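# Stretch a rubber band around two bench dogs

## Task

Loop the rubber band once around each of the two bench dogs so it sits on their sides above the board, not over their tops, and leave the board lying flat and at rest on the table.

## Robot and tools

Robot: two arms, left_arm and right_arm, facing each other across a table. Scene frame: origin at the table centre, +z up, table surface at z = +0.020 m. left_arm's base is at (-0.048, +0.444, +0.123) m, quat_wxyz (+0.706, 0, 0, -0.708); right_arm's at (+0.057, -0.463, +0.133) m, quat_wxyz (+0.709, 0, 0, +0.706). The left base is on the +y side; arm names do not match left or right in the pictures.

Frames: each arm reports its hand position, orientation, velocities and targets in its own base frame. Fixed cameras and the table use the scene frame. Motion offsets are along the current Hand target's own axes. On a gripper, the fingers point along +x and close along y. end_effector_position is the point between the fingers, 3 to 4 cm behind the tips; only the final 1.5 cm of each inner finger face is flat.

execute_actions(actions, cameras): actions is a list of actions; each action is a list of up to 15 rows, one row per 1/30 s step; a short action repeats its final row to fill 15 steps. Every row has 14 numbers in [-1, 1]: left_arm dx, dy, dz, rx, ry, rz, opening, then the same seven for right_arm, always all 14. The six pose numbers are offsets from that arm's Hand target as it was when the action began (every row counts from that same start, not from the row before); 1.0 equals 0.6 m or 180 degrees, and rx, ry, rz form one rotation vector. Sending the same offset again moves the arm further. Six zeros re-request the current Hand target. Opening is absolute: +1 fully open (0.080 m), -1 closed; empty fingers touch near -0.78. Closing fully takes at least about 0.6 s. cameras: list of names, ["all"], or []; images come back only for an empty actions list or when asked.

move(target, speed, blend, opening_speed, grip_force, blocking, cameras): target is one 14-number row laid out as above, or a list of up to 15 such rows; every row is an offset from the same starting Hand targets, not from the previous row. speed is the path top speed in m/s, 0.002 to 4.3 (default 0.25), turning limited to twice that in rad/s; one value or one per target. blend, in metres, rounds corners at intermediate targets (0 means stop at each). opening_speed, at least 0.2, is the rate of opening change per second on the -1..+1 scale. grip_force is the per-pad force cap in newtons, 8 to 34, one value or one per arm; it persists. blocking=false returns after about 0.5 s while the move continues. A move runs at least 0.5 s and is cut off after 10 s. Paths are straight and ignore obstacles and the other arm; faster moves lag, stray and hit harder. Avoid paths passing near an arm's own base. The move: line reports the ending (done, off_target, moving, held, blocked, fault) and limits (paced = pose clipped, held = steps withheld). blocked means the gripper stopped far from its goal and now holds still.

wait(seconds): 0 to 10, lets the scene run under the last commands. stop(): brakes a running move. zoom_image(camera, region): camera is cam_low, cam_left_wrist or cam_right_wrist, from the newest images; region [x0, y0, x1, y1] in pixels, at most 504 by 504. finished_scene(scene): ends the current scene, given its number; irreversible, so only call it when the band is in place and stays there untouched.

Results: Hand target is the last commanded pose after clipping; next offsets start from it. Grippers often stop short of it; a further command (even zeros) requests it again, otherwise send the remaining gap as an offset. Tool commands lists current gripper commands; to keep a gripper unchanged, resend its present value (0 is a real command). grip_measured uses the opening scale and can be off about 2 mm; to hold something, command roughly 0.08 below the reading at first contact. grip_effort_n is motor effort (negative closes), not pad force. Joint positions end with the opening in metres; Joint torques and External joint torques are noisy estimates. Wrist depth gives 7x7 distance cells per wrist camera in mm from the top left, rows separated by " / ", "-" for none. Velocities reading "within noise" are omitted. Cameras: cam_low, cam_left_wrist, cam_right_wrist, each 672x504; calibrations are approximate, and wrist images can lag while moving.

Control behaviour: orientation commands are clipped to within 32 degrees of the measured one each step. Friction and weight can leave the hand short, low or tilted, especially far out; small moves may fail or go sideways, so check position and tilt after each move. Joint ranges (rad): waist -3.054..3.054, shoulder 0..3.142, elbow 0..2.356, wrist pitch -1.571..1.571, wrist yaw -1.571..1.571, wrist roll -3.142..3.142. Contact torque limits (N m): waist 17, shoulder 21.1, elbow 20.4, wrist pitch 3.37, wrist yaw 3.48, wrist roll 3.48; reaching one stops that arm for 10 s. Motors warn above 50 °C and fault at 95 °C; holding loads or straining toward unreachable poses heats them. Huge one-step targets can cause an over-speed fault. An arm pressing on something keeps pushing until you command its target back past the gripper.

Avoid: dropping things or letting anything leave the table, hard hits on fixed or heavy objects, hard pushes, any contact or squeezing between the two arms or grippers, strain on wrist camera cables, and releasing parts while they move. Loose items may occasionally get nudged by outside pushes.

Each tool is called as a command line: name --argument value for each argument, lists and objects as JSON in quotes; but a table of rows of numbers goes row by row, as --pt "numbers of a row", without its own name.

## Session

execute_actions --actions '[]'

Scene clock: 0.00 s.
left_arm: end_effector_position=(+0.3835, +0.0248, +0.2373) grip_measured=+1.000 grip_effort_n=n/a end_effector_quat_wxyz=(+0.924, -0.191, +0.037, -0.331) | right_arm: end_effector_position=(+0.1517, +0.3053, +0.1227) grip_measured=+1.000 grip_effort_n=n/a end_effector_quat_wxyz=(+0.674, -0.072, +0.050, +0.734)
Joint positions: left_arm=[0.42 1.569 0.706 0.988 1.093 -0.498 0.08] | right_arm=[0.766 1.529 0.371 0.886 -0.87 -0.234 0.08]
Joint velocities: within noise
Joint torques (N m): no reading
External joint torques (N m): no reading
Motor temperatures (°C): left_arm=[23 33 26 25 28 24] | right_arm=[22 34 26 24 26 29]
Heat: left arm: hottest shoulder 33 °C (+0.0 °C/min); right arm: hottest shoulder 34 °C (+0.0 °C/min).
Wrist depth (mm): cam_left_wrist=[356 362 1602 592 1746 - 1578 / 404 361 1555 - 2630 - 1678 / 1349 368 420 - - - 1869 / 1490 - 429 - 2663 - - / 515 82 692 2394 - 93 - / - 77 - 1853 1991 - - / - 73 373 486 1652 1652 -] | cam_right_wrist=[156 174 - - 1257 1527 - / 166 186 1835 1591 1649 1559 1591 / 172 189 1945 1724 1820 1559 1737 / 166 217 2322 2127 1881 1945 1806 / - 211 1724 1686 1850 1764 1750 / - 94 1379 1371 1363 89 71 / - 273 284 298 300 89 61]
Hand target: left_arm +0.3838, +0.0253, +0.2384; +0.925, -0.187, +0.034, -0.329 | right_arm +0.1515, +0.3056, +0.1243; +0.673, -0.071, +0.047, +0.735
Tool commands: left_gripper/opening=+1.0 right_gripper/opening=+1.0
camera_calibration:
cam_left_wrist: T_world_to_cam=[[-0.616119, -0.702264, 0.356683, 0.177759], [-0.425275, -0.0845687, -0.901105, 0.408749], [0.662978, -0.706876, -0.246551, -0.0995764], [0, 0, 0, 1]] pos_world=[0.349368, 0.0890129, 0.280371]
cam_right_wrist: T_world_to_cam=[[0.99809, 0.0451065, 0.0422108, -0.166636], [0.0594622, -0.516181, -0.854413, 0.281115], [-0.0167512, 0.855291, -0.517877, -0.109828], [0, 0, 0, 1]] pos_world=[0.147763, 0.246558, 0.190345]

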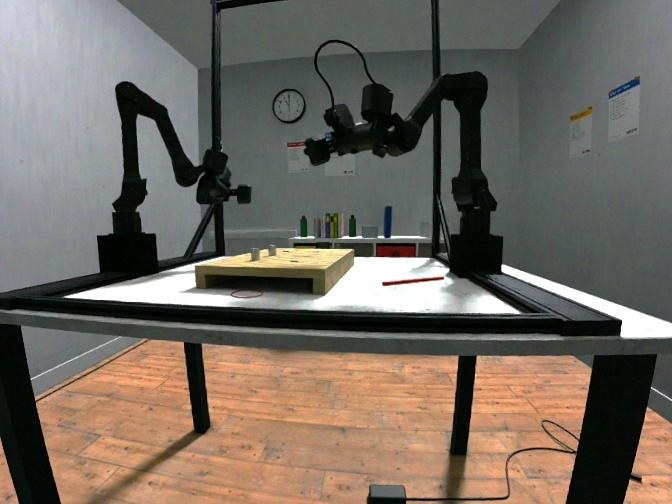

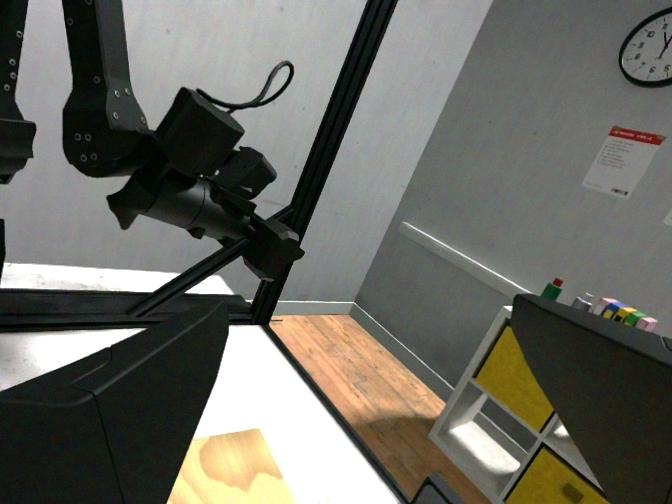

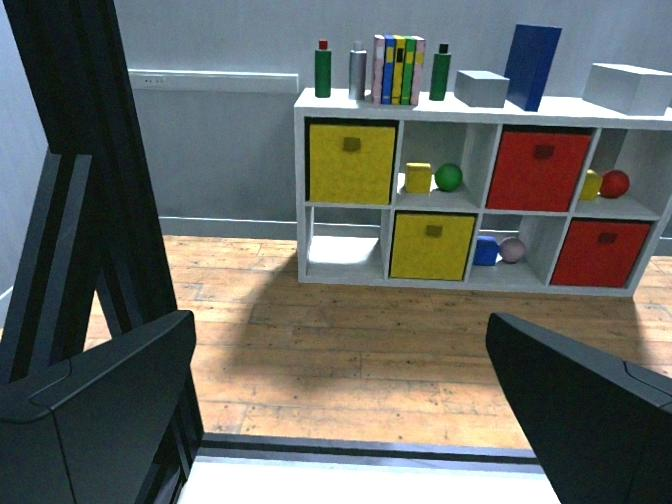

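move --pt "-0.35 0 0 0 0 0 1 0 0 0 0 0 0 1" --pt "-0.35 0 0 0 0 0 0 -0.6467 -0.327 -0.024 0.480 0.3137 -0.397 -0.35" --cameras '["all"]' --speed '[0.25,0.35]'

Scene clock: 21.73 s.
left_arm: end_effector_position=(+0.2221, +0.1578, +0.2267) grip_measured=+0.004 grip_effort_n=-15.6 end_effector_quat_wxyz=(+0.965, -0.187, +0.036, -0.181) | right_arm: end_effector_position=(+0.3767, -0.0602, +0.1818) grip_measured=-0.347 grip_effort_n=-15.1 end_effector_quat_wxyz=(+0.706, +0.059, +0.703, -0.060)
Joint positions: left_arm=[1.203 1.375 0.452 1.279 1.575 -0.74 0.035] | right_arm=[-0.158 2.023 2.02 -1.563 0.002 0.01 0.019]
Joint torques (N m): left_arm=[0.23 -5.14 4.31 0.78 -0.07 -0.15] | right_arm=[0.19 -9.24 7.04 -0.22 0.04 0.14]
External joint torques (N m): left_arm=[0.21 -1.43 -0.91 -0.14 0.16 -0.17] | right_arm=[0.2 -0.34 1.49 -0.58 0.04 0.14]
Heat: left arm: hottest shoulder 35 °C (+5.5 °C/min); right arm: hottest shoulder 36 °C (+5.5 °C/min).
Wrist depth (mm): cam_left_wrist=[1366 - 285 189 - - 1791 / - 312 264 333 1821 - 1821 / - 1718 348 1705 1886 2110 - / - 690 725 2049 2421 2316 - / - 452 - 597 87 - 1776 / - - 64 493 88 75 - / - - - 399 427 72 -] | cam_right_wrist=[256 259 261 262 310 313 313 / 271 275 274 278 330 - 325 / 288 288 291 297 350 356 366 / 310 311 314 319 375 377 1250 / 388 387 388 395 396 414 1354 / 411 - - - 85 432 1478 / - - - 446 66 - -]
Hand target: left_arm +0.2198, +0.1559, +0.2257; +0.925, -0.186, +0.034, -0.329 | right_arm +0.3802, -0.0602, +0.1803; +0.704, +0.062, +0.704, -0.061
Off the commanded pose: left_arm 0.003 m, 18 deg | right_arm 0.004 m, 0 deg.
joint sent to its limit (left arm) — joint 5 (wrist yaw), upper limit. The joint targets are off in orientation, not in position.
joint sent to its limit (right arm) — joint 4 (wrist pitch), lower limit. The joint targets still meet the commanded pose.
move: off_target (left_arm); target 2's new opening was sent with left_arm's hand 0.003 m and 18 deg from that target
camera_calibration:
cam_left_wrist: T_world_to_cam=[[-0.357716, -0.863455, 0.355648, 0.143818], [-0.428089, -0.186846, -0.88421, 0.354692], [0.829927, -0.468545, -0.302798, 0.036938], [0, 0, 0, 1]] pos_world=[0.17263, 0.207761, 0.273658]
cam_right_wrist: T_world_to_cam=[[-0.15635, -0.98663, 0.0459963, -0.00509489], [-0.918656, 0.162369, 0.36015, 0.318044], [-0.362803, 0.0140548, -0.93176, 0.392189], [0, 0, 0, 1]] pos_world=[0.433664, -0.0621793, 0.251117]

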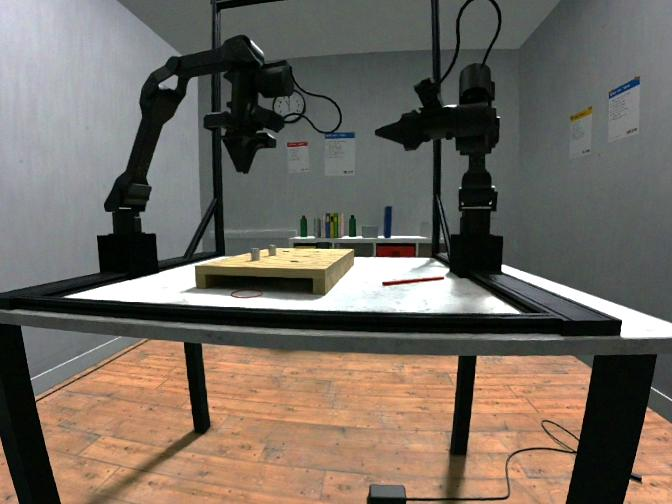

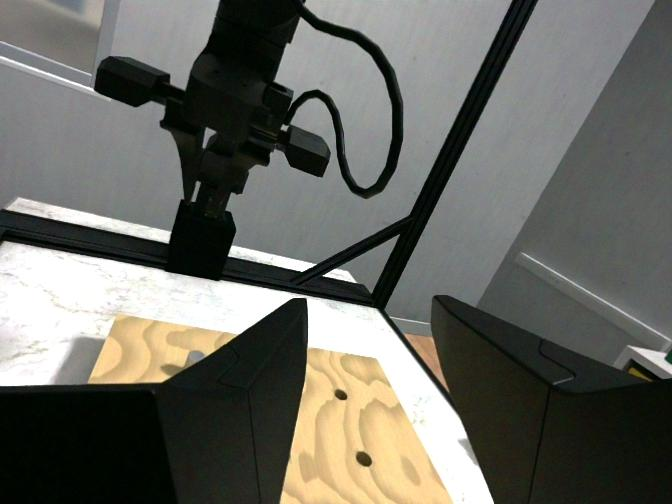

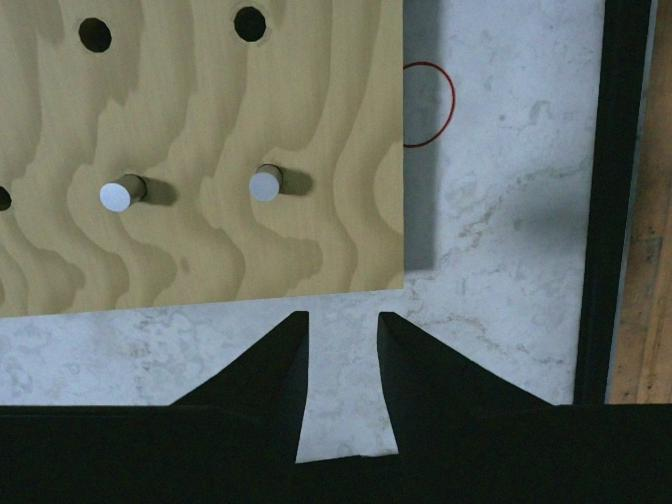

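move --pt "0 0 0 0 0 0 0 0 -0.169 0.077 -0.036 0 0 -0.35" --pt "0 0 0 0 0 0 0 0.2 -0.169 0.077 -0.036 0 0 -0.35" --cameras '["cam_right_wrist"]' --speed 0.25 --blend 0.03

Scene clock: 36.50 s.
left_arm: end_effector_position=(+0.2221, +0.1578, +0.2267) grip_measured=+0.004 grip_effort_n=-15.6 end_effector_quat_wxyz=(+0.965, -0.187, +0.036, -0.181) | right_arm: end_effector_position=(+0.4089, -0.1697, +0.0662) grip_measured=-0.347 grip_effort_n=-14.7 end_effector_quat_wxyz=(+0.710, +0.022, +0.704, -0.027)
Joint positions: left_arm=[1.203 1.375 0.452 1.279 1.575 -0.74 0.035] | right_arm=[-0.392 2.266 1.94 -1.234 0.003 -0.323 0.019]
Joint torques (N m): left_arm=[0.19 -5.01 4.15 0.81 -0.07 -0.16] | right_arm=[0.28 -11.98 4.19 0.39 0.02 -0.1]
External joint torques (N m): left_arm=[0.19 -1.34 -1.05 -0.09 0.16 -0.18] | right_arm=[0.19 -1.34 -1.52 0.05 0.05 -0.1]
Motor temperatures (°C): left_arm=[23 34 27 27 28 24] | right_arm=[22 40 30 25 26 29]
Heat: left arm: hottest shoulder 34 °C (+1.6 °C/min); right arm: hottest shoulder 40 °C (+9.9 °C/min).
Wrist depth (mm): cam_left_wrist=[220 238 461 - - - - / 233 - 564 - - - - / 259 - 683 1869 - - - / 240 309 - 1902 - - - / - 445 - 880 92 - 2029 / - - 64 493 88 75 - / - - - 398 425 72 -] | cam_right_wrist=[153 152 196 200 201 201 918 / 162 162 206 212 213 211 218 / 172 173 219 226 225 226 1039 / 184 185 234 242 247 240 1138 / 196 198 199 255 256 262 1210 / 210 - - 281 85 260 1286 / - - - 305 66 - -]
Hand target: left_arm +0.2198, +0.1559, +0.2257; +0.925, -0.186, +0.034, -0.329 | right_arm +0.4081, -0.1680, +0.0603; +0.707, +0.022, +0.707, -0.021
Off the commanded pose: left_arm 0.003 m, 18 deg | right_arm 0.006 m, 1 deg.
joint sent to its limit (left arm) — joint 5 (wrist yaw), upper limit. The joint targets are off in orientation, not in position.
move: off_target (left_arm)
camera_calibration:
cam_right_wrist: T_world_to_cam=[[-0.0587096, -0.996984, 0.0507547, -0.144693], [-0.931903, 0.0729645, 0.355293, 0.397641], [-0.357925, -0.0264393, -0.933376, 0.288798], [0, 0, 0, 1]] pos_world=[0.465436, -0.165634, 0.135622]
Images, in order (width x height): cam_right_wrist 672x504.

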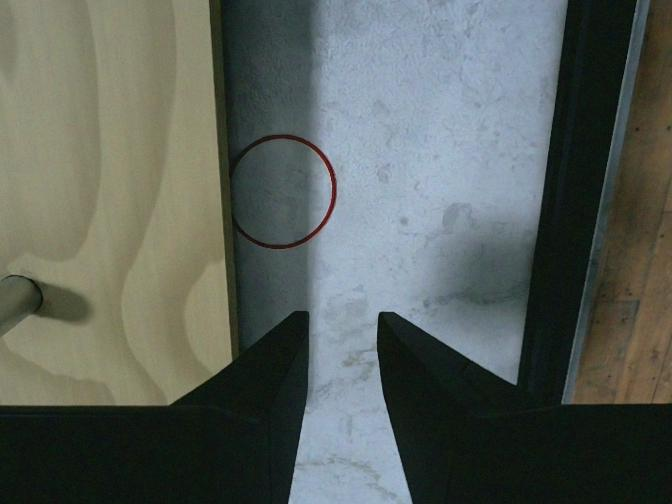

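move --target '[0,0,0,0,0,0,0,0.1,-0.003,0.011,0,0,0,-0.35]' --cameras '["cam_right_wrist"]' --speed 0.15

Scene clock: 40.80 s.
left_arm: end_effector_position=(+0.2221, +0.1578, +0.2267) grip_measured=+0.004 grip_effort_n=-15.6 end_effector_quat_wxyz=(+0.965, -0.187, +0.036, -0.181) | right_arm: end_effector_position=(+0.4158, -0.1725, +0.0075) grip_measured=-0.347 grip_effort_n=-15.1 end_effector_quat_wxyz=(+0.710, +0.022, +0.703, -0.027)
Joint positions: left_arm=[1.203 1.375 0.452 1.279 1.575 -0.74 0.035] | right_arm=[-0.392 2.343 1.834 -1.049 0.003 -0.323 0.019]
Joint torques (N m): left_arm=[0.22 -5.1 4.1 0.76 -0.06 -0.19] | right_arm=[0.39 -11.58 4.52 0.41 0.01 -0.07]
External joint torques (N m): left_arm=[0.23 -1.41 -1.07 -0.15 0.16 -0.21] | right_arm=[0.39 -0.76 -1 0.05 0.03 -0.07]
Heat: left arm: hottest shoulder 34 °C (+1.5 °C/min); right arm: hottest shoulder 42 °C (+11.8 °C/min).
Wrist depth (mm): cam_left_wrist=[238 295 454 - - - 2197 / 237 242 1626 - - - - / 260 - 670 - 2089 2449 - / 277 674 735 - 1920 2243 - / 259 323 - - 87 2341 1821 / - - 64 491 88 75 - / - - - 397 422 72 -] | cam_right_wrist=[- 102 146 147 148 149 147 / 107 110 156 155 157 158 155 / - 116 165 167 167 168 163 / - 123 176 177 178 180 173 / 130 131 186 187 189 194 176 / 138 138 - 206 85 203 188 / - - - 224 66 - -]
Hand target: left_arm +0.2198, +0.1559, +0.2257; +0.925, -0.186, +0.034, -0.329 | right_arm +0.4146, -0.1702, +0.0002; +0.707, +0.022, +0.707, -0.021
Off the commanded pose: left_arm 0.003 m, 18 deg | right_arm 0.008 m, 1 deg.
joint sent to its limit (left arm) — joint 5 (wrist yaw), upper limit. The joint targets are off in orientation, not in position.
move: off_target (left_arm)
camera_calibration:
cam_right_wrist: T_world_to_cam=[[-0.0588409, -0.996938, 0.0514948, -0.144106], [-0.932576, 0.0732991, 0.353453, 0.425381], [-0.356146, -0.0272253, -0.934034, 0.235598], [0, 0, 0, 1]] pos_world=[0.472128, -0.168431, 0.0771245]
Images, in order (width x height): cam_right_wrist 672x504.

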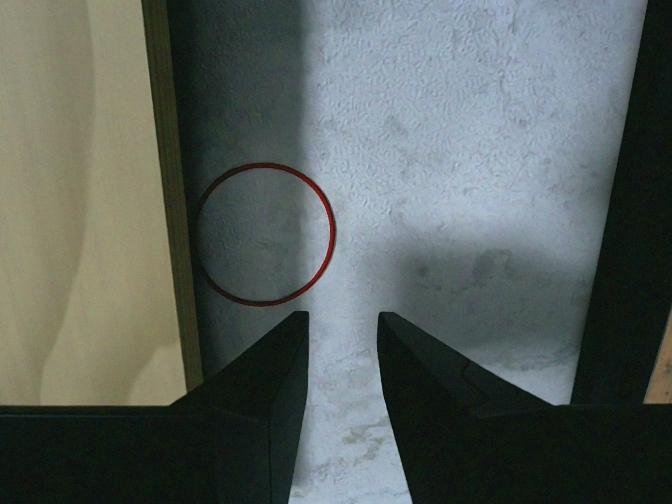

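move --target '[0,0,0,0,0,0,0,0.077,-0.002,0.004,0,0,0,-0.35]' --cameras '["cam_right_wrist","cam_low"]' --speed 0.12

zoom_image --camera "cam_low" --region '[210, 250, 310, 320]'

Scene clock: 44.07 s.
left_arm: end_effector_position=(+0.2221, +0.1578, +0.2267) grip_measured=+0.004 grip_effort_n=-15.6 end_effector_quat_wxyz=(+0.965, -0.187, +0.036, -0.181) | right_arm: end_effector_position=(+0.4190, -0.1738, -0.0380) grip_measured=-0.347 grip_effort_n=-15.1 end_effector_quat_wxyz=(+0.711, +0.022, +0.703, -0.027)
Joint positions: left_arm=[1.203 1.375 0.452 1.279 1.575 -0.74 0.035] | right_arm=[-0.392 2.42 1.782 -0.919 0.003 -0.323 0.019]
Joint torques (N m): left_arm=[-0.01 -5.19 4.23 0.79 -0.05 -0.16] | right_arm=[0.2 -11.64 4.07 0.4 0.02 -0.07]
External joint torques (N m): left_arm=[-0.01 -1.48 -0.99 -0.12 0.19 -0.18] | right_arm=[0.17 -0.49 -1.29 0.04 0.05 -0.07]
Heat: left arm: hottest shoulder 34 °C (+1.4 °C/min); right arm: hottest shoulder 43 °C (+12.3 °C/min).
Wrist depth (mm): cam_left_wrist=[1340 330 443 - - - - / 259 324 537 - - - - / 250 - 699 - - 2341 - / 283 664 792 2174 - - - / 293 358 - 732 87 - 1652 / - - 64 496 88 75 - / - - - 395 426 72 -] | cam_right_wrist=[- 105 106 107 107 107 108 / - 111 112 114 112 115 116 / - 120 119 120 121 123 123 / - 125 127 129 129 132 131 / - 132 135 136 136 140 141 / - 99 - 149 85 147 150 / - - - 162 66 - -]
Hand target: left_arm +0.2198, +0.1559, +0.2257; +0.925, -0.186, +0.034, -0.329 | right_arm +0.4169, -0.1715, -0.0460; +0.707, +0.022, +0.707, -0.021
Off the commanded pose: left_arm 0.003 m, 18 deg | right_arm 0.009 m, 1 deg.
joint sent to its limit (left arm) — joint 5 (wrist yaw), upper limit. The joint targets are off in orientation, not in position.
move: off_target (left_arm, right_arm)
camera_calibration:
cam_right_wrist: T_world_to_cam=[[-0.0588646, -0.996919, 0.0518442, -0.142871], [-0.932948, 0.0734161, 0.352447, 0.444731], [-0.355167, -0.0276213, -0.934395, 0.193775], [0, 0, 0, 1]] pos_world=[0.475324, -0.169729, 0.0317257]
Images, in order (width x height): cam_low 672x504, cam_right_wrist 672x504.

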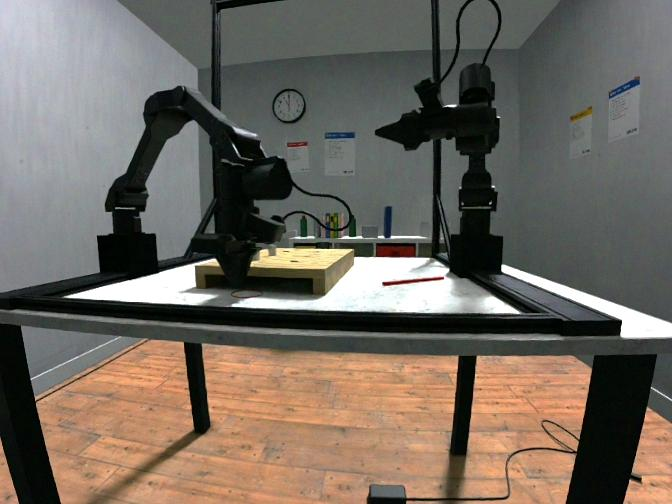

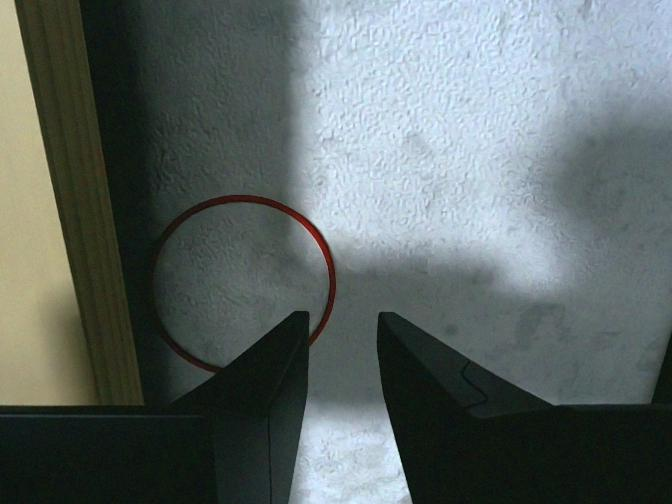

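Scaled by 5.040 from the camera's 672x504 image, which has a finer 960x720 frame.

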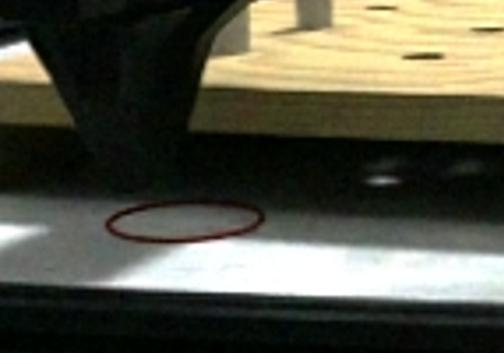

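move --target '[0,0,0,0,0,0,0,0.023,0.004,0,0,0,0,-0.35]' --cameras '["cam_right_wrist","cam_low"]' --speed 0.06

zoom_image --camera "cam_low" --region '[210, 250, 310, 320]'

Scene clock: 46.77 s.
left_arm: end_effector_position=(+0.2221, +0.1578, +0.2267) grip_measured=+0.004 grip_effort_n=-15.6 end_effector_quat_wxyz=(+0.965, -0.187, +0.036, -0.181) | right_arm: end_effector_position=(+0.4202, -0.1724, -0.0504) grip_measured=-0.347 grip_effort_n=-15.1 end_effector_quat_wxyz=(+0.712, +0.020, +0.701, -0.026)
Joint positions: left_arm=[1.203 1.375 0.452 1.279 1.575 -0.74 0.035] | right_arm=[-0.388 2.439 1.764 -0.878 0.003 -0.323 0.019]
Joint torques (N m): left_arm=[0.12 -5.07 4.2 0.8 -0.11 -0.17] | right_arm=[0.3 -11.41 3.69 0.44 0.02 0.06]
External joint torques (N m): left_arm=[0.12 -1.37 -1.01 -0.11 0.12 -0.19] | right_arm=[0.3 -0.24 -1.63 0.06 0.03 0.06]
Heat: left arm: hottest shoulder 34 °C (+1.3 °C/min); right arm: hottest shoulder 43 °C (+11.5 °C/min).
Wrist depth (mm): cam_left_wrist=[1284 329 402 1555 - 1837 - / 266 323 564 - - - - / 257 1652 672 - - - - / 281 - 804 - 2507 - - / 300 375 - 772 87 - 1869 / - - 64 492 88 75 - / - - - 400 429 72 -] | cam_right_wrist=[- 94 95 96 97 97 98 / - 100 101 102 102 102 103 / 106 107 107 108 109 108 110 / - 113 116 115 116 118 118 / - 122 121 121 122 127 127 / - 127 - 133 85 131 134 / - - - 144 66 - -]
Hand target: left_arm +0.2198, +0.1559, +0.2257; +0.925, -0.186, +0.034, -0.329 | right_arm +0.4170, -0.1691, -0.0598; +0.707, +0.022, +0.707, -0.021
Off the commanded pose: left_arm 0.003 m, 18 deg | right_arm 0.010 m, 1 deg.
joint sent to its limit (left arm) — joint 5 (wrist yaw), upper limit. The joint targets are off in orientation, not in position.
move: off_target (left_arm, right_arm)
camera_calibration:
cam_right_wrist: T_world_to_cam=[[-0.0552642, -0.997049, 0.0532928, -0.142245], [-0.934653, 0.0704341, 0.348514, 0.450115], [-0.351239, -0.0305499, -0.935787, 0.180406], [0, 0, 0, 1]] pos_world=[0.476206, -0.168017, 0.0195304]
Images, in order (width x height): cam_low 672x504, cam_right_wrist 672x504.

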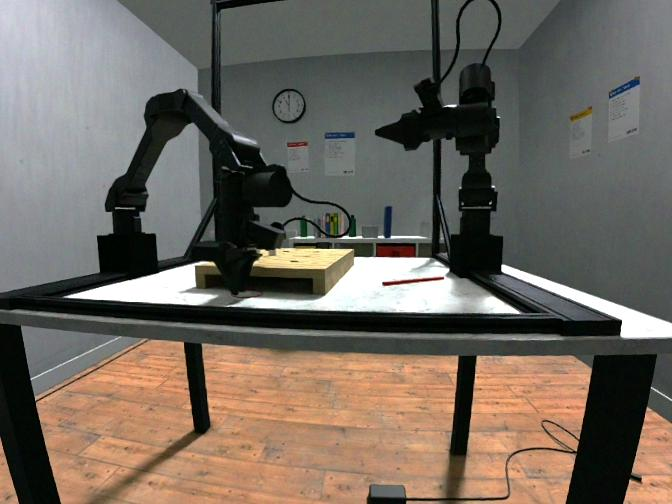

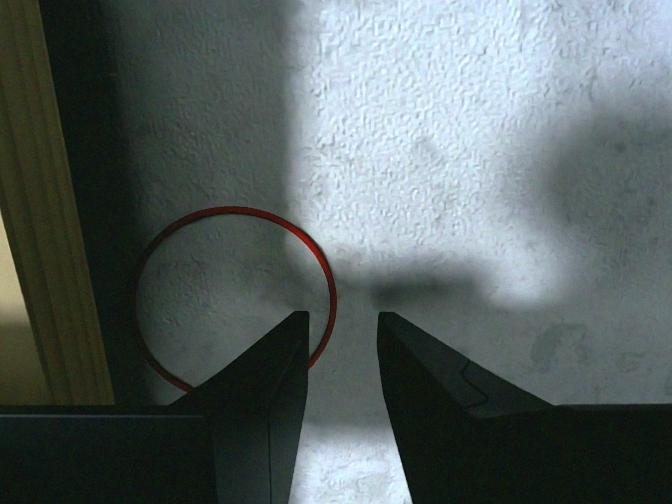

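Scaled by 5.040 from the camera's 672x504 image, which has a finer 960x720 frame.

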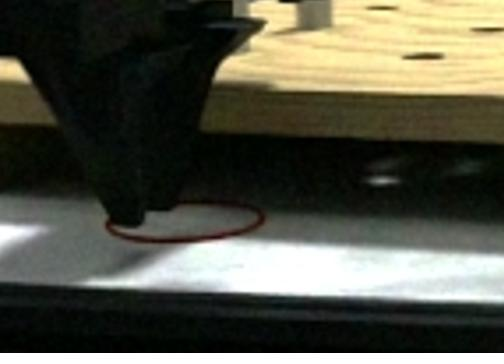

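move --pt "0 0 0 0 0 0 0 0.009 0.002 0 0 0 0 -0.35" --pt "0 0 0 0 0 0 0 0.0115 0.002 0 0 0 0 -0.35" --cameras '["cam_right_wrist","cam_low"]' --speed 0.03

zoom_image --camera "cam_low" --region '[210, 250, 310, 320]'

Scene clock: 50.53 s.
left_arm: end_effector_position=(+0.2221, +0.1578, +0.2267) grip_measured=+0.004 grip_effort_n=-15.6 end_effector_quat_wxyz=(+0.965, -0.187, +0.036, -0.181) | right_arm: end_effector_position=(+0.4208, -0.1714, -0.0566) grip_measured=-0.347 grip_effort_n=-14.7 end_effector_quat_wxyz=(+0.713, +0.019, +0.701, -0.026)
Joint positions: left_arm=[1.203 1.375 0.452 1.279 1.575 -0.74 0.035] | right_arm=[-0.386 2.449 1.756 -0.858 0.003 -0.323 0.019]
Joint torques (N m): left_arm=[0.26 -5.07 4.16 0.75 -0.09 -0.17] | right_arm=[0.31 -11.18 3.57 0.44 0.01 0.13]
External joint torques (N m): left_arm=[0.26 -1.36 -1.06 -0.17 0.14 -0.2] | right_arm=[0.32 -0.05 -1.69 0.06 0.03 0.13]
Motor temperatures (°C): left_arm=[23 34 27 27 28 24] | right_arm=[22 45 30 25 26 29]
Heat: left arm: hottest shoulder 34 °C (+1.2 °C/min); right arm: hottest shoulder 45 °C (+13.1 °C/min).
Wrist depth (mm): cam_left_wrist=[- 339 401 - - 1821 - / 281 318 526 2174 - 2243 - / 260 314 696 1973 - 2919 - / 275 713 842 - - - - / 299 457 - 730 92 - 2010 / - - 64 497 88 75 - / - - - 396 427 72 -] | cam_right_wrist=[- 90 - 89 91 92 92 / - 94 94 96 96 97 97 / - 100 101 101 101 102 103 / 106 106 107 109 111 109 111 / - 116 114 114 115 118 119 / - - - 125 85 123 126 / - - - 136 66 - -]
Hand target: left_arm +0.2198, +0.1559, +0.2257; +0.925, -0.186, +0.034, -0.329 | right_arm +0.4171, -0.1678, -0.0666; +0.707, +0.022, +0.707, -0.021
Off the commanded pose: left_arm 0.003 m, 18 deg | right_arm 0.011 m, 1 deg.
joint sent to its limit (left arm) — joint 5 (wrist yaw), upper limit. The joint targets are off in orientation, not in position.
move: off_target (left_arm, right_arm)
camera_calibration:
cam_right_wrist: T_world_to_cam=[[-0.0527324, -0.997157, 0.053824, -0.141818], [-0.935359, 0.0681979, 0.347063, 0.452627], [-0.349747, -0.0320433, -0.936296, 0.173865], [0, 0, 0, 1]] pos_world=[0.476699, -0.166712, 0.0133321]
Images, in order (width x height): cam_low 672x504, cam_right_wrist 672x504.

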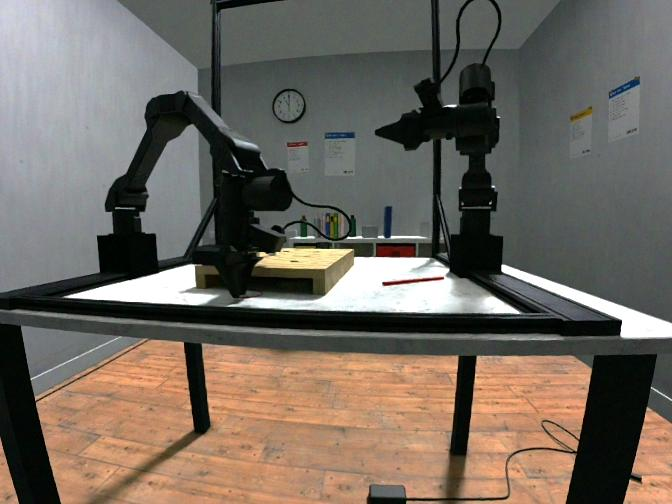

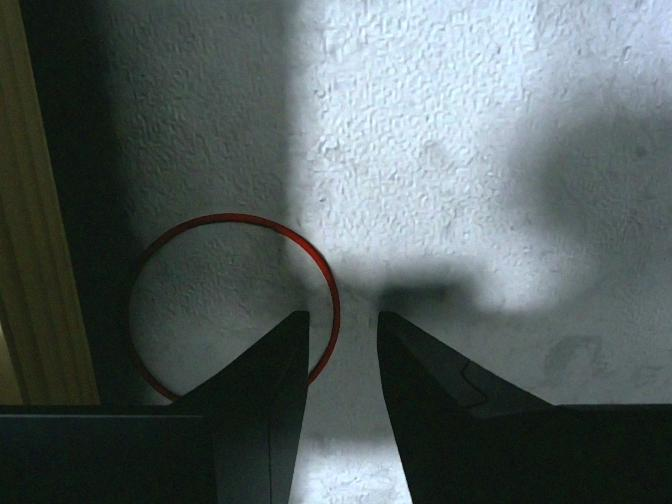

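Scaled by 5.040 from the camera's 672x504 image, which has a finer 960x720 frame.

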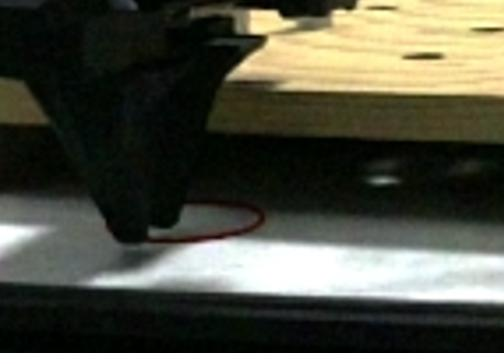

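move --pt "0 0 0 0 0 0 0 0.0035 0 0 0 0 0 -0.35" --pt "0 0 0 0 0 0 0 0.0035 0 0 0 0 0 -0.85" --pt "0 0 0 0 0 0 0 -0.035 0 0 0 0 0 -0.9" --cameras '["cam_right_wrist","cam_low"]' --speed 0.04 --opening_speed 0.6

zoom_image --camera "cam_low" --region '[210, 250, 310, 320]'

Scene clock: 59.37 s.
left_arm: end_effector_position=(+0.2221, +0.1578, +0.2267) grip_measured=+0.004 grip_effort_n=-15.6 end_effector_quat_wxyz=(+0.965, -0.187, +0.036, -0.181) | right_arm: end_effector_position=(+0.4108, -0.1668, -0.0550) grip_measured=-0.756 grip_effort_n=-83.5 end_effector_quat_wxyz=(+0.697, +0.024, +0.717, -0.020)
Joint positions: left_arm=[1.203 1.375 0.452 1.279 1.575 -0.74 0.035] | right_arm=[-0.384 2.445 1.754 -0.908 0.005 -0.323 0.001]
Joint torques (N m): left_arm=[0.06 -5.08 4.27 0.78 -0.09 -0.17] | right_arm=[0.11 -15.14 5.95 -0.2 -0.03 0.11]
External joint torques (N m): left_arm=[0.05 -1.4 -0.89 -0.13 0.13 -0.19] | right_arm=[0.11 -4.19 0.82 -0.49 -0.02 0.11]
Heat: left arm: hottest shoulder 34 °C (+1.0 °C/min); right arm: hottest shoulder 48 °C (+14.1 °C/min).
Wrist depth (mm): cam_left_wrist=[1366 340 400 - - - - / 280 298 1555 1776 - - - / 257 1652 683 - 1955 1991 - / 267 701 903 - 2010 2029 - / 309 470 676 735 87 - 1806 / - - 64 498 88 75 - / - - - 397 423 72 -] | cam_right_wrist=[- 90 - 89 90 91 90 / - 95 95 95 95 96 96 / - 101 102 102 102 101 103 / - 107 109 110 112 109 111 / - 116 119 115 119 118 120 / - 124 - 74 75 128 129 / - - - - - - -]
Hand target: left_arm +0.2198, +0.1559, +0.2257; +0.925, -0.186, +0.034, -0.329 | right_arm +0.4171, -0.1680, -0.0456; +0.707, +0.022, +0.707, -0.021
Off the commanded pose: left_arm 0.003 m, 18 deg | right_arm 0.011 m, 2 deg.
joint sent to its limit (left arm) — joint 5 (wrist yaw), upper limit. The joint targets are off in orientation, not in position.
move: off_target (left_arm, right_arm); target 2's new opening was sent with right_arm's hand 0.011 m and 1 deg from that target; target 3's new opening was sent with right_arm's hand 0.011 m and 2 deg from that target
camera_calibration:
cam_right_wrist: T_world_to_cam=[[-0.0490503, -0.998016, 0.0394769, -0.1404], [-0.918873, 0.0605822, 0.389874, 0.436738], [-0.391492, -0.0171509, -0.920022, 0.192503], [0, 0, 0, 1]] pos_world=[0.469784, -0.163278, 0.0123765]
Images, in order (width x height): cam_low 672x504, cam_right_wrist 672x504.

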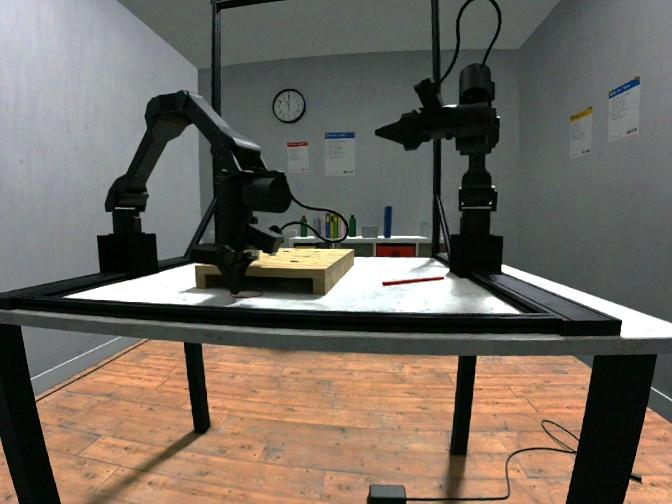

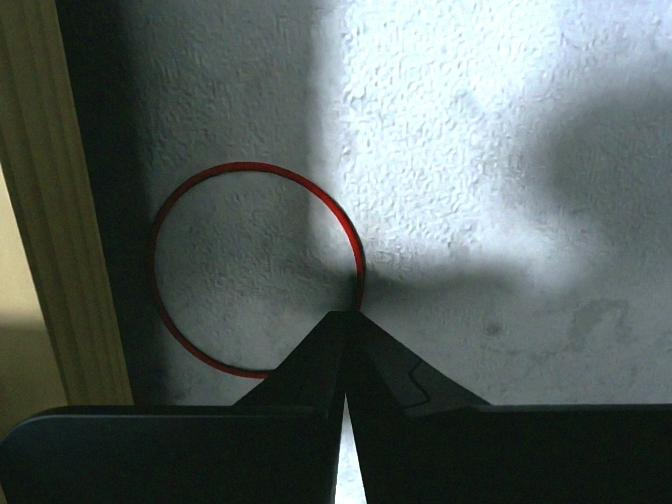

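Scaled by 5.040 from the camera's 672x504 image, which has a finer 960x720 frame.

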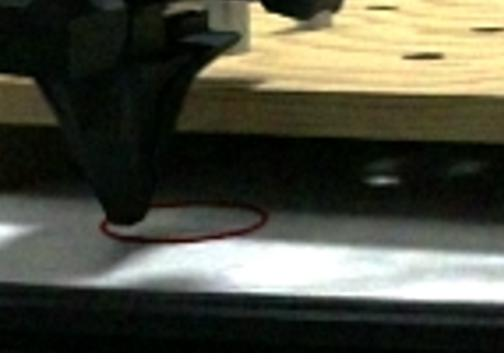

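move --target '[0,0,0,0,0,0,0,-0.03,0,0,0,0,0,-0.9]' --cameras '["cam_right_wrist","cam_low"]' --speed 0.06

zoom_image --camera "cam_low" --region '[210, 250, 310, 320]'

Scene clock: 62.53 s.
left_arm: end_effector_position=(+0.2221, +0.1578, +0.2267) grip_measured=+0.004 grip_effort_n=-15.1 end_effector_quat_wxyz=(+0.965, -0.187, +0.036, -0.181) | right_arm: end_effector_position=(+0.4109, -0.1668, -0.0370) grip_measured=-0.756 grip_effort_n=-83.5 end_effector_quat_wxyz=(+0.697, +0.024, +0.717, -0.020)
Joint positions: left_arm=[1.203 1.375 0.452 1.279 1.575 -0.74 0.035] | right_arm=[-0.384 2.414 1.775 -0.96 0.005 -0.323 0.001]
Joint torques (N m): left_arm=[0.28 -5.11 4.23 0.81 -0.09 -0.16] | right_arm=[0.17 -14.84 6.36 -0.2 -0.03 0.12]
External joint torques (N m): left_arm=[0.28 -1.44 -0.95 -0.09 0.13 -0.18] | right_arm=[0.18 -3.71 1.02 -0.5 -0.02 0.13]
Motor temperatures (°C): left_arm=[23 34 27 27 28 24] | right_arm=[22 50 30 25 26 29]
Heat: left arm: hottest shoulder 34 °C (+0.0 °C/min); right arm: hottest shoulder 50 °C (+16.1 °C/min). Fold the right arm in close to its base, or ease its load, before you think long.
Wrist depth (mm): cam_left_wrist=[1393 329 401 1821 - - - / 256 287 558 1626 - - 2267 / 250 1590 694 - 2029 2174 - / 283 679 722 - 849 - - / 296 352 - - 87 - 1691 / - - 64 490 88 75 - / - - - 398 426 72 -] | cam_right_wrist=[- 103 105 105 105 106 106 / - 110 112 114 111 114 115 / - 84 120 120 121 121 122 / - 92 129 130 130 132 131 / - 93 140 136 141 141 142 / - 94 - 74 75 152 153 / - - - - - - -]
Hand target: left_arm +0.2198, +0.1559, +0.2257; +0.925, -0.186, +0.034, -0.329 | right_arm +0.4171, -0.1680, -0.0277; +0.707, +0.022, +0.707, -0.021
Off the commanded pose: left_arm 0.003 m, 18 deg | right_arm 0.011 m, 2 deg.
MOTOR HOT: joint 2 (shoulder) of the right arm reports 50 °C; the controller stops that arm at 95 °C. To cool a motor, set the load down, stop pushing, or move to a pose that needs little force.
joint sent to its limit (left arm) — joint 5 (wrist yaw), upper limit. The joint targets are off in orientation, not in position.
move: off_target (left_arm, right_arm)
camera_calibration:
cam_right_wrist: T_world_to_cam=[[-0.0490756, -0.998018, 0.0393998, -0.141092], [-0.918748, 0.0605808, 0.39017, 0.429746], [-0.391784, -0.0170506, -0.919899, 0.209252], [0, 0, 0, 1]] pos_world=[0.469885, -0.163278, 0.0303761]
Images, in order (width x height): cam_low 672x504, cam_right_wrist 672x504.

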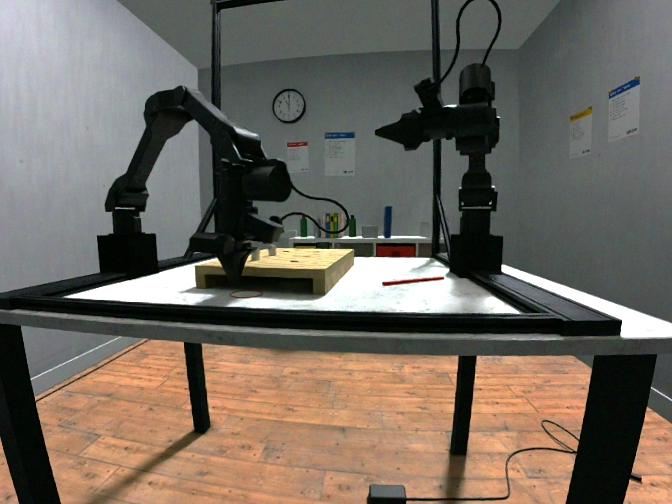

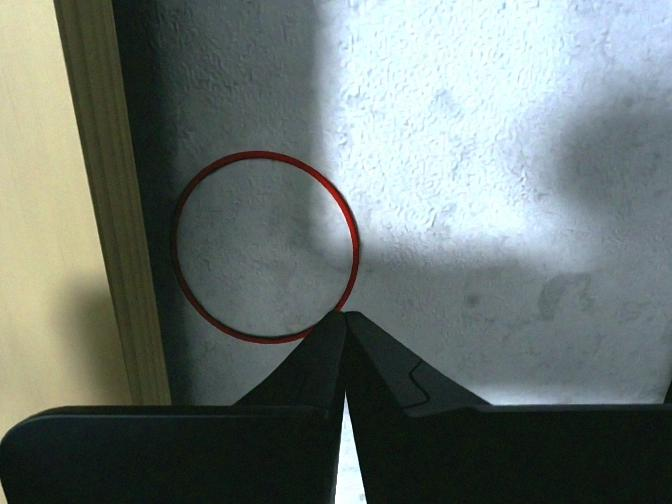

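Scaled by 5.040 from the camera's 672x504 image, which has a finer 960x720 frame.

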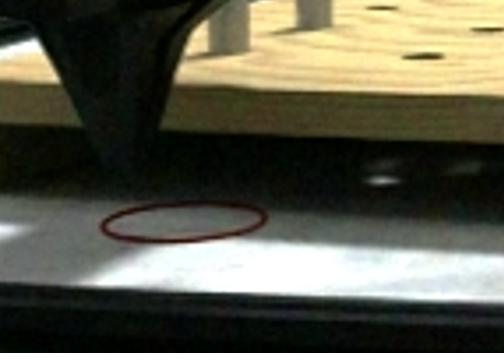

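move --target '[0,0,0,0,0,0,0,0.055,-0.006,0.001,0,0,0,-0.35]' --cameras '["cam_right_wrist"]' --speed 0.06

Scene clock: 67.73 s.
left_arm: end_effector_position=(+0.2221, +0.1578, +0.2267) grip_measured=+0.004 grip_effort_n=-15.6 end_effector_quat_wxyz=(+0.965, -0.187, +0.036, -0.181) | right_arm: end_effector_position=(+0.4213, -0.1724, -0.0519) grip_measured=-0.353 grip_effort_n=15.6 end_effector_quat_wxyz=(+0.712, +0.019, +0.702, -0.026)
Joint positions: left_arm=[1.203 1.375 0.452 1.279 1.575 -0.74 0.035] | right_arm=[-0.387 2.447 1.772 -0.879 0.005 -0.323 0.019]
Joint torques (N m): left_arm=[0.15 -5.07 4.11 0.8 -0.06 -0.16] | right_arm=[-0.22 -11.44 3.85 0.41 -0.03 -0.03]
External joint torques (N m): left_arm=[0.15 -1.37 -1.1 -0.11 0.17 -0.18] | right_arm=[-0.22 -0.35 -1.36 0.06 -0.02 -0.03]
Heat: left arm: hottest shoulder 34 °C (+0.0 °C/min); right arm: hottest shoulder 51 °C (+17.1 °C/min). Fold the right arm in close to its base, or ease its load, before you think long.
Wrist depth (mm): cam_left_wrist=[- 337 404 - 1567 1691 - / 269 300 579 - - - - / 254 - 664 1746 - - - / 271 690 798 - - 2197 - / 298 490 - 745 87 - 1678 / - - 64 491 88 75 - / - - - 397 424 72 -] | cam_right_wrist=[- 93 92 94 96 95 96 / - 98 99 99 100 102 101 / - 105 105 106 106 106 108 / - 111 114 113 114 116 116 / - 118 119 120 121 124 125 / - 124 - 131 85 129 132 / - - - 142 61 - -]
Hand target: left_arm +0.2198, +0.1559, +0.2257; +0.925, -0.186, +0.034, -0.329 | right_arm +0.4175, -0.1715, -0.0607; +0.707, +0.022, +0.707, -0.021
Off the commanded pose: left_arm 0.003 m, 18 deg | right_arm 0.010 m, 1 deg.
MOTOR HOT: still on. Joint 2 (shoulder) of the right arm reports 51 °C.
joint sent to its limit (left arm) — joint 5 (wrist yaw), upper limit. The joint targets are off in orientation, not in position.
move: off_target (left_arm, right_arm)
camera_calibration:
cam_right_wrist: T_world_to_cam=[[-0.0536472, -0.99709, 0.0541651, -0.142678], [-0.934049, 0.0692881, 0.35036, 0.451309], [-0.353093, -0.031797, -0.935048, 0.179906], [0, 0, 0, 1]] pos_world=[0.477414, -0.167812, 0.0178278]
Images, in order (width x height): cam_right_wrist 672x504.

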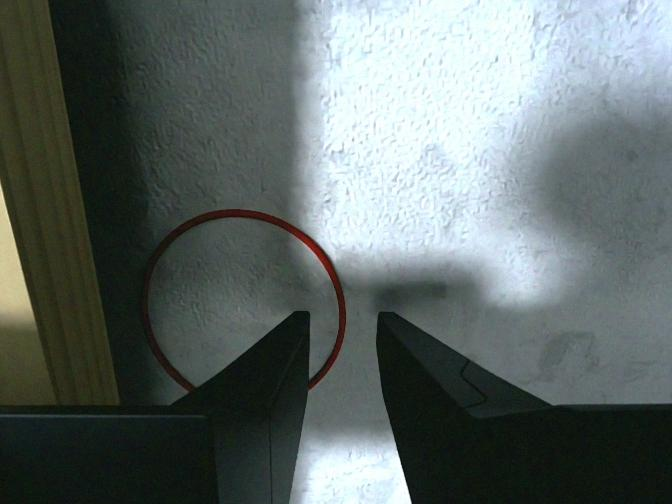

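move --pt "0 0 0 0 0 0 0 0.0095 0 0 0 0 0 -0.35" --pt "0 0 0 0 0 0 0 0.017 0 0 0 0 0 -0.35" --cameras '["cam_right_wrist","cam_low"]' --speed '[0.04,0.02]'

zoom_image --camera "cam_low" --region '[210, 260, 290, 316]'

Scene clock: 70.90 s.
left_arm: end_effector_position=(+0.2221, +0.1578, +0.2267) grip_measured=+0.004 grip_effort_n=-15.6 end_effector_quat_wxyz=(+0.965, -0.187, +0.036, -0.181) | right_arm: end_effector_position=(+0.4227, -0.1730, -0.0599) grip_measured=-0.353 grip_effort_n=15.6 end_effector_quat_wxyz=(+0.714, +0.018, +0.700, -0.027)
Joint positions: left_arm=[1.203 1.375 0.452 1.279 1.575 -0.74 0.035] | right_arm=[-0.387 2.462 1.766 -0.852 0.005 -0.323 0.019]
Joint torques (N m): left_arm=[0.37 -5.09 4.22 0.78 -0.07 -0.19] | right_arm=[-0.36 -11.13 3.51 0.41 -0.03 -0.05]
External joint torques (N m): left_arm=[0.37 -1.48 -0.94 -0.11 0.16 -0.21] | right_arm=[-0.44 0.11 -1.74 0.04 -0.01 -0.05]
Heat: left arm: hottest shoulder 34 °C (-1.0 °C/min); right arm: hottest shoulder 51 °C (+16.0 °C/min). Fold the right arm in close to its base, or ease its load, before you think long.
Wrist depth (mm): cam_left_wrist=[1449 338 395 - - 1791 - / 278 305 562 1886 - 2449 1937 / 257 284 696 1602 - 2089 2243 / 276 679 742 - - - - / 302 476 - 737 87 - 1691 / - - 64 498 88 75 - / - - - 397 427 72 -] | cam_right_wrist=[- 86 87 87 88 89 89 / - 91 92 93 93 94 95 / - 98 99 98 99 100 100 / 103 103 104 105 107 107 107 / - 112 110 111 112 114 115 / - 117 - 120 85 120 123 / - - - 132 62 - -]
Hand target: left_arm +0.2198, +0.1559, +0.2257; +0.925, -0.186, +0.034, -0.329 | right_arm +0.4175, -0.1715, -0.0709; +0.707, +0.022, +0.707, -0.021
Off the commanded pose: left_arm 0.003 m, 18 deg | right_arm 0.012 m, 1 deg.
MOTOR HOT: still on. Joint 2 (shoulder) of the right arm reports 51 °C.
joint sent to its limit (left arm) — joint 5 (wrist yaw), upper limit. The joint targets are off in orientation, not in position.
move: off_target (left_arm, right_arm)
camera_calibration:
cam_right_wrist: T_world_to_cam=[[-0.054018, -0.996952, 0.0562851, -0.142419], [-0.936057, 0.0701837, 0.344779, 0.45617], [-0.347678, -0.0340618, -0.936995, 0.170221], [0, 0, 0, 1]] pos_world=[0.47849, -0.168202, 0.0102342]
Images, in order (width x height): cam_low 672x504, cam_right_wrist 672x504.

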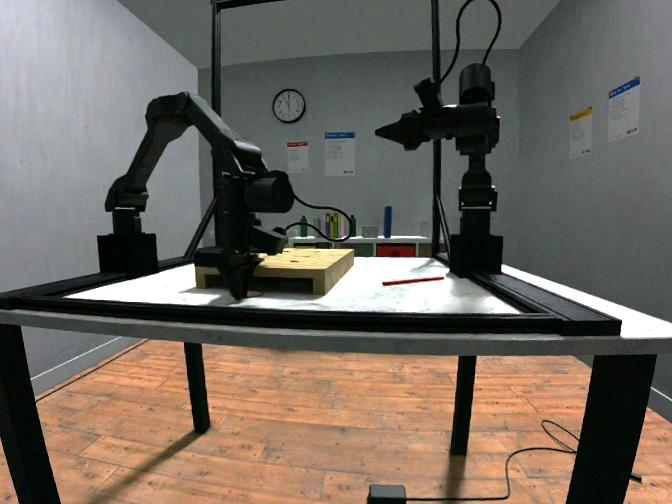

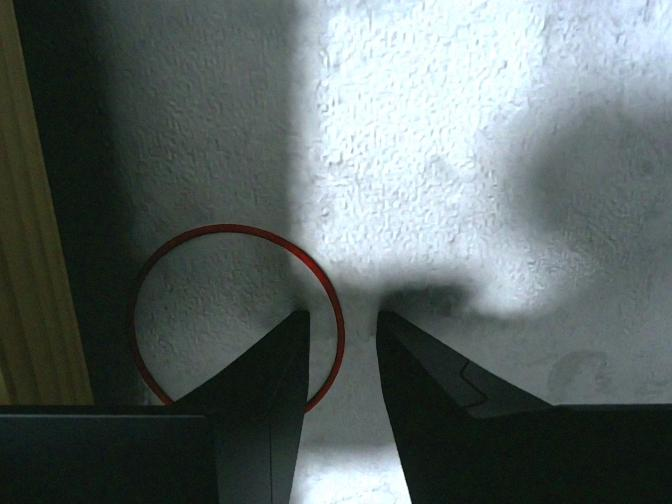

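Scaled by 6.300 from the camera's 672x504 image, which has a finer 960x720 frame.

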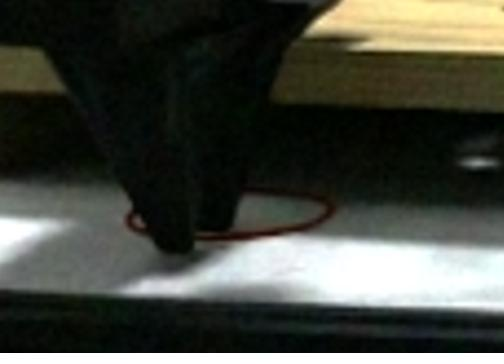

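move --pt "0 0 0 0 0 0 0 0.0045 0 0.003 0 0 0 -0.35" --pt "0 0 0 0 0 0 0 0.0045 0 0.003 0 0 0 -0.85" --pt "0 0 0 0 0 0 0 -0.05 0 0 0 0 0 -0.9" --cameras '["cam_right_wrist","cam_low"]' --speed 0.04 --opening_speed 0.6

zoom_image --camera "cam_low" --region '[210, 250, 310, 320]'

Scene clock: 77.90 s.
left_arm: end_effector_position=(+0.2221, +0.1578, +0.2267) grip_measured=+0.004 grip_effort_n=-16.0 end_effector_quat_wxyz=(+0.965, -0.187, +0.036, -0.181) | right_arm: end_effector_position=(+0.4115, -0.1689, -0.0501) grip_measured=-0.756 grip_effort_n=-83.5 end_effector_quat_wxyz=(+0.696, +0.025, +0.717, -0.021)
Joint positions: left_arm=[1.203 1.375 0.452 1.279 1.575 -0.74 0.035] | right_arm=[-0.388 2.442 1.771 -0.928 0.005 -0.323 0.001]
Joint torques (N m): left_arm=[0.11 -5.18 4.23 0.78 -0.07 -0.17] | right_arm=[-0.14 -15.01 6.33 -0.21 -0.08 -0.07]
External joint torques (N m): left_arm=[0.11 -1.47 -0.98 -0.13 0.16 -0.2] | right_arm=[-0.22 -4.01 1.19 -0.48 -0.06 -0.07]
Heat: left arm: hottest shoulder 33 °C (-2.0 °C/min); right arm: hottest shoulder 51 °C (+16.0 °C/min). Fold the right arm in close to its base, or ease its load, before you think long.
Wrist depth (mm): cam_left_wrist=[- 332 394 - - - - / 272 330 525 - 1991 - - / 256 291 690 1853 1902 - - / 269 636 725 - - - - / 301 369 - 750 87 - 1602 / - - 64 494 88 75 - / - - - 399 425 72 -] | cam_right_wrist=[- 93 92 94 95 94 95 / - 99 99 98 100 101 99 / - 106 106 107 107 106 108 / - 113 118 115 116 118 116 / - 120 124 121 125 126 126 / - 130 - 74 75 134 135 / - - - - - - -]
Hand target: left_arm +0.2198, +0.1559, +0.2257; +0.925, -0.186, +0.034, -0.329 | right_arm +0.4175, -0.1716, -0.0408; +0.707, +0.022, +0.707, -0.021
Off the commanded pose: left_arm 0.003 m, 18 deg | right_arm 0.011 m, 2 deg.
MOTOR HOT: still on. Joint 2 (shoulder) of the right arm reports 51 °C.
joint sent to its limit (left arm) — joint 5 (wrist yaw), upper limit. The joint targets are off in orientation, not in position.
move: off_target (left_arm, right_arm); target 2's new opening was sent with right_arm's hand 0.013 m and 1 deg from that target; target 3's new opening was sent with right_arm's hand 0.011 m and 2 deg from that target
camera_calibration:
cam_right_wrist: T_world_to_cam=[[-0.0528506, -0.99783, 0.0392625, -0.141038], [-0.918288, 0.064011, 0.390705, 0.435893], [-0.39237, -0.0154053, -0.919678, 0.197942], [0, 0, 0, 1]] pos_world=[0.470488, -0.165584, 0.0172753]
Images, in order (width x height): cam_low 672x504, cam_right_wrist 672x504.

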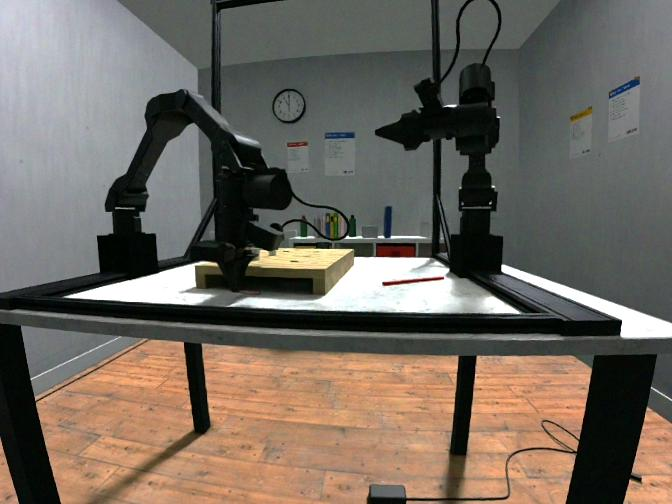

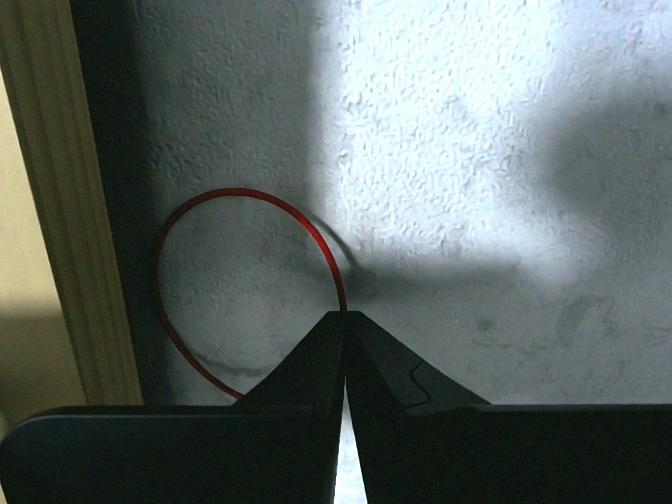

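Scaled by 5.040 from the camera's 672x504 image, which has a finer 960x720 frame.

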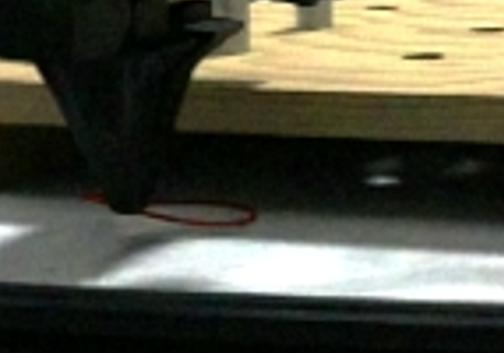

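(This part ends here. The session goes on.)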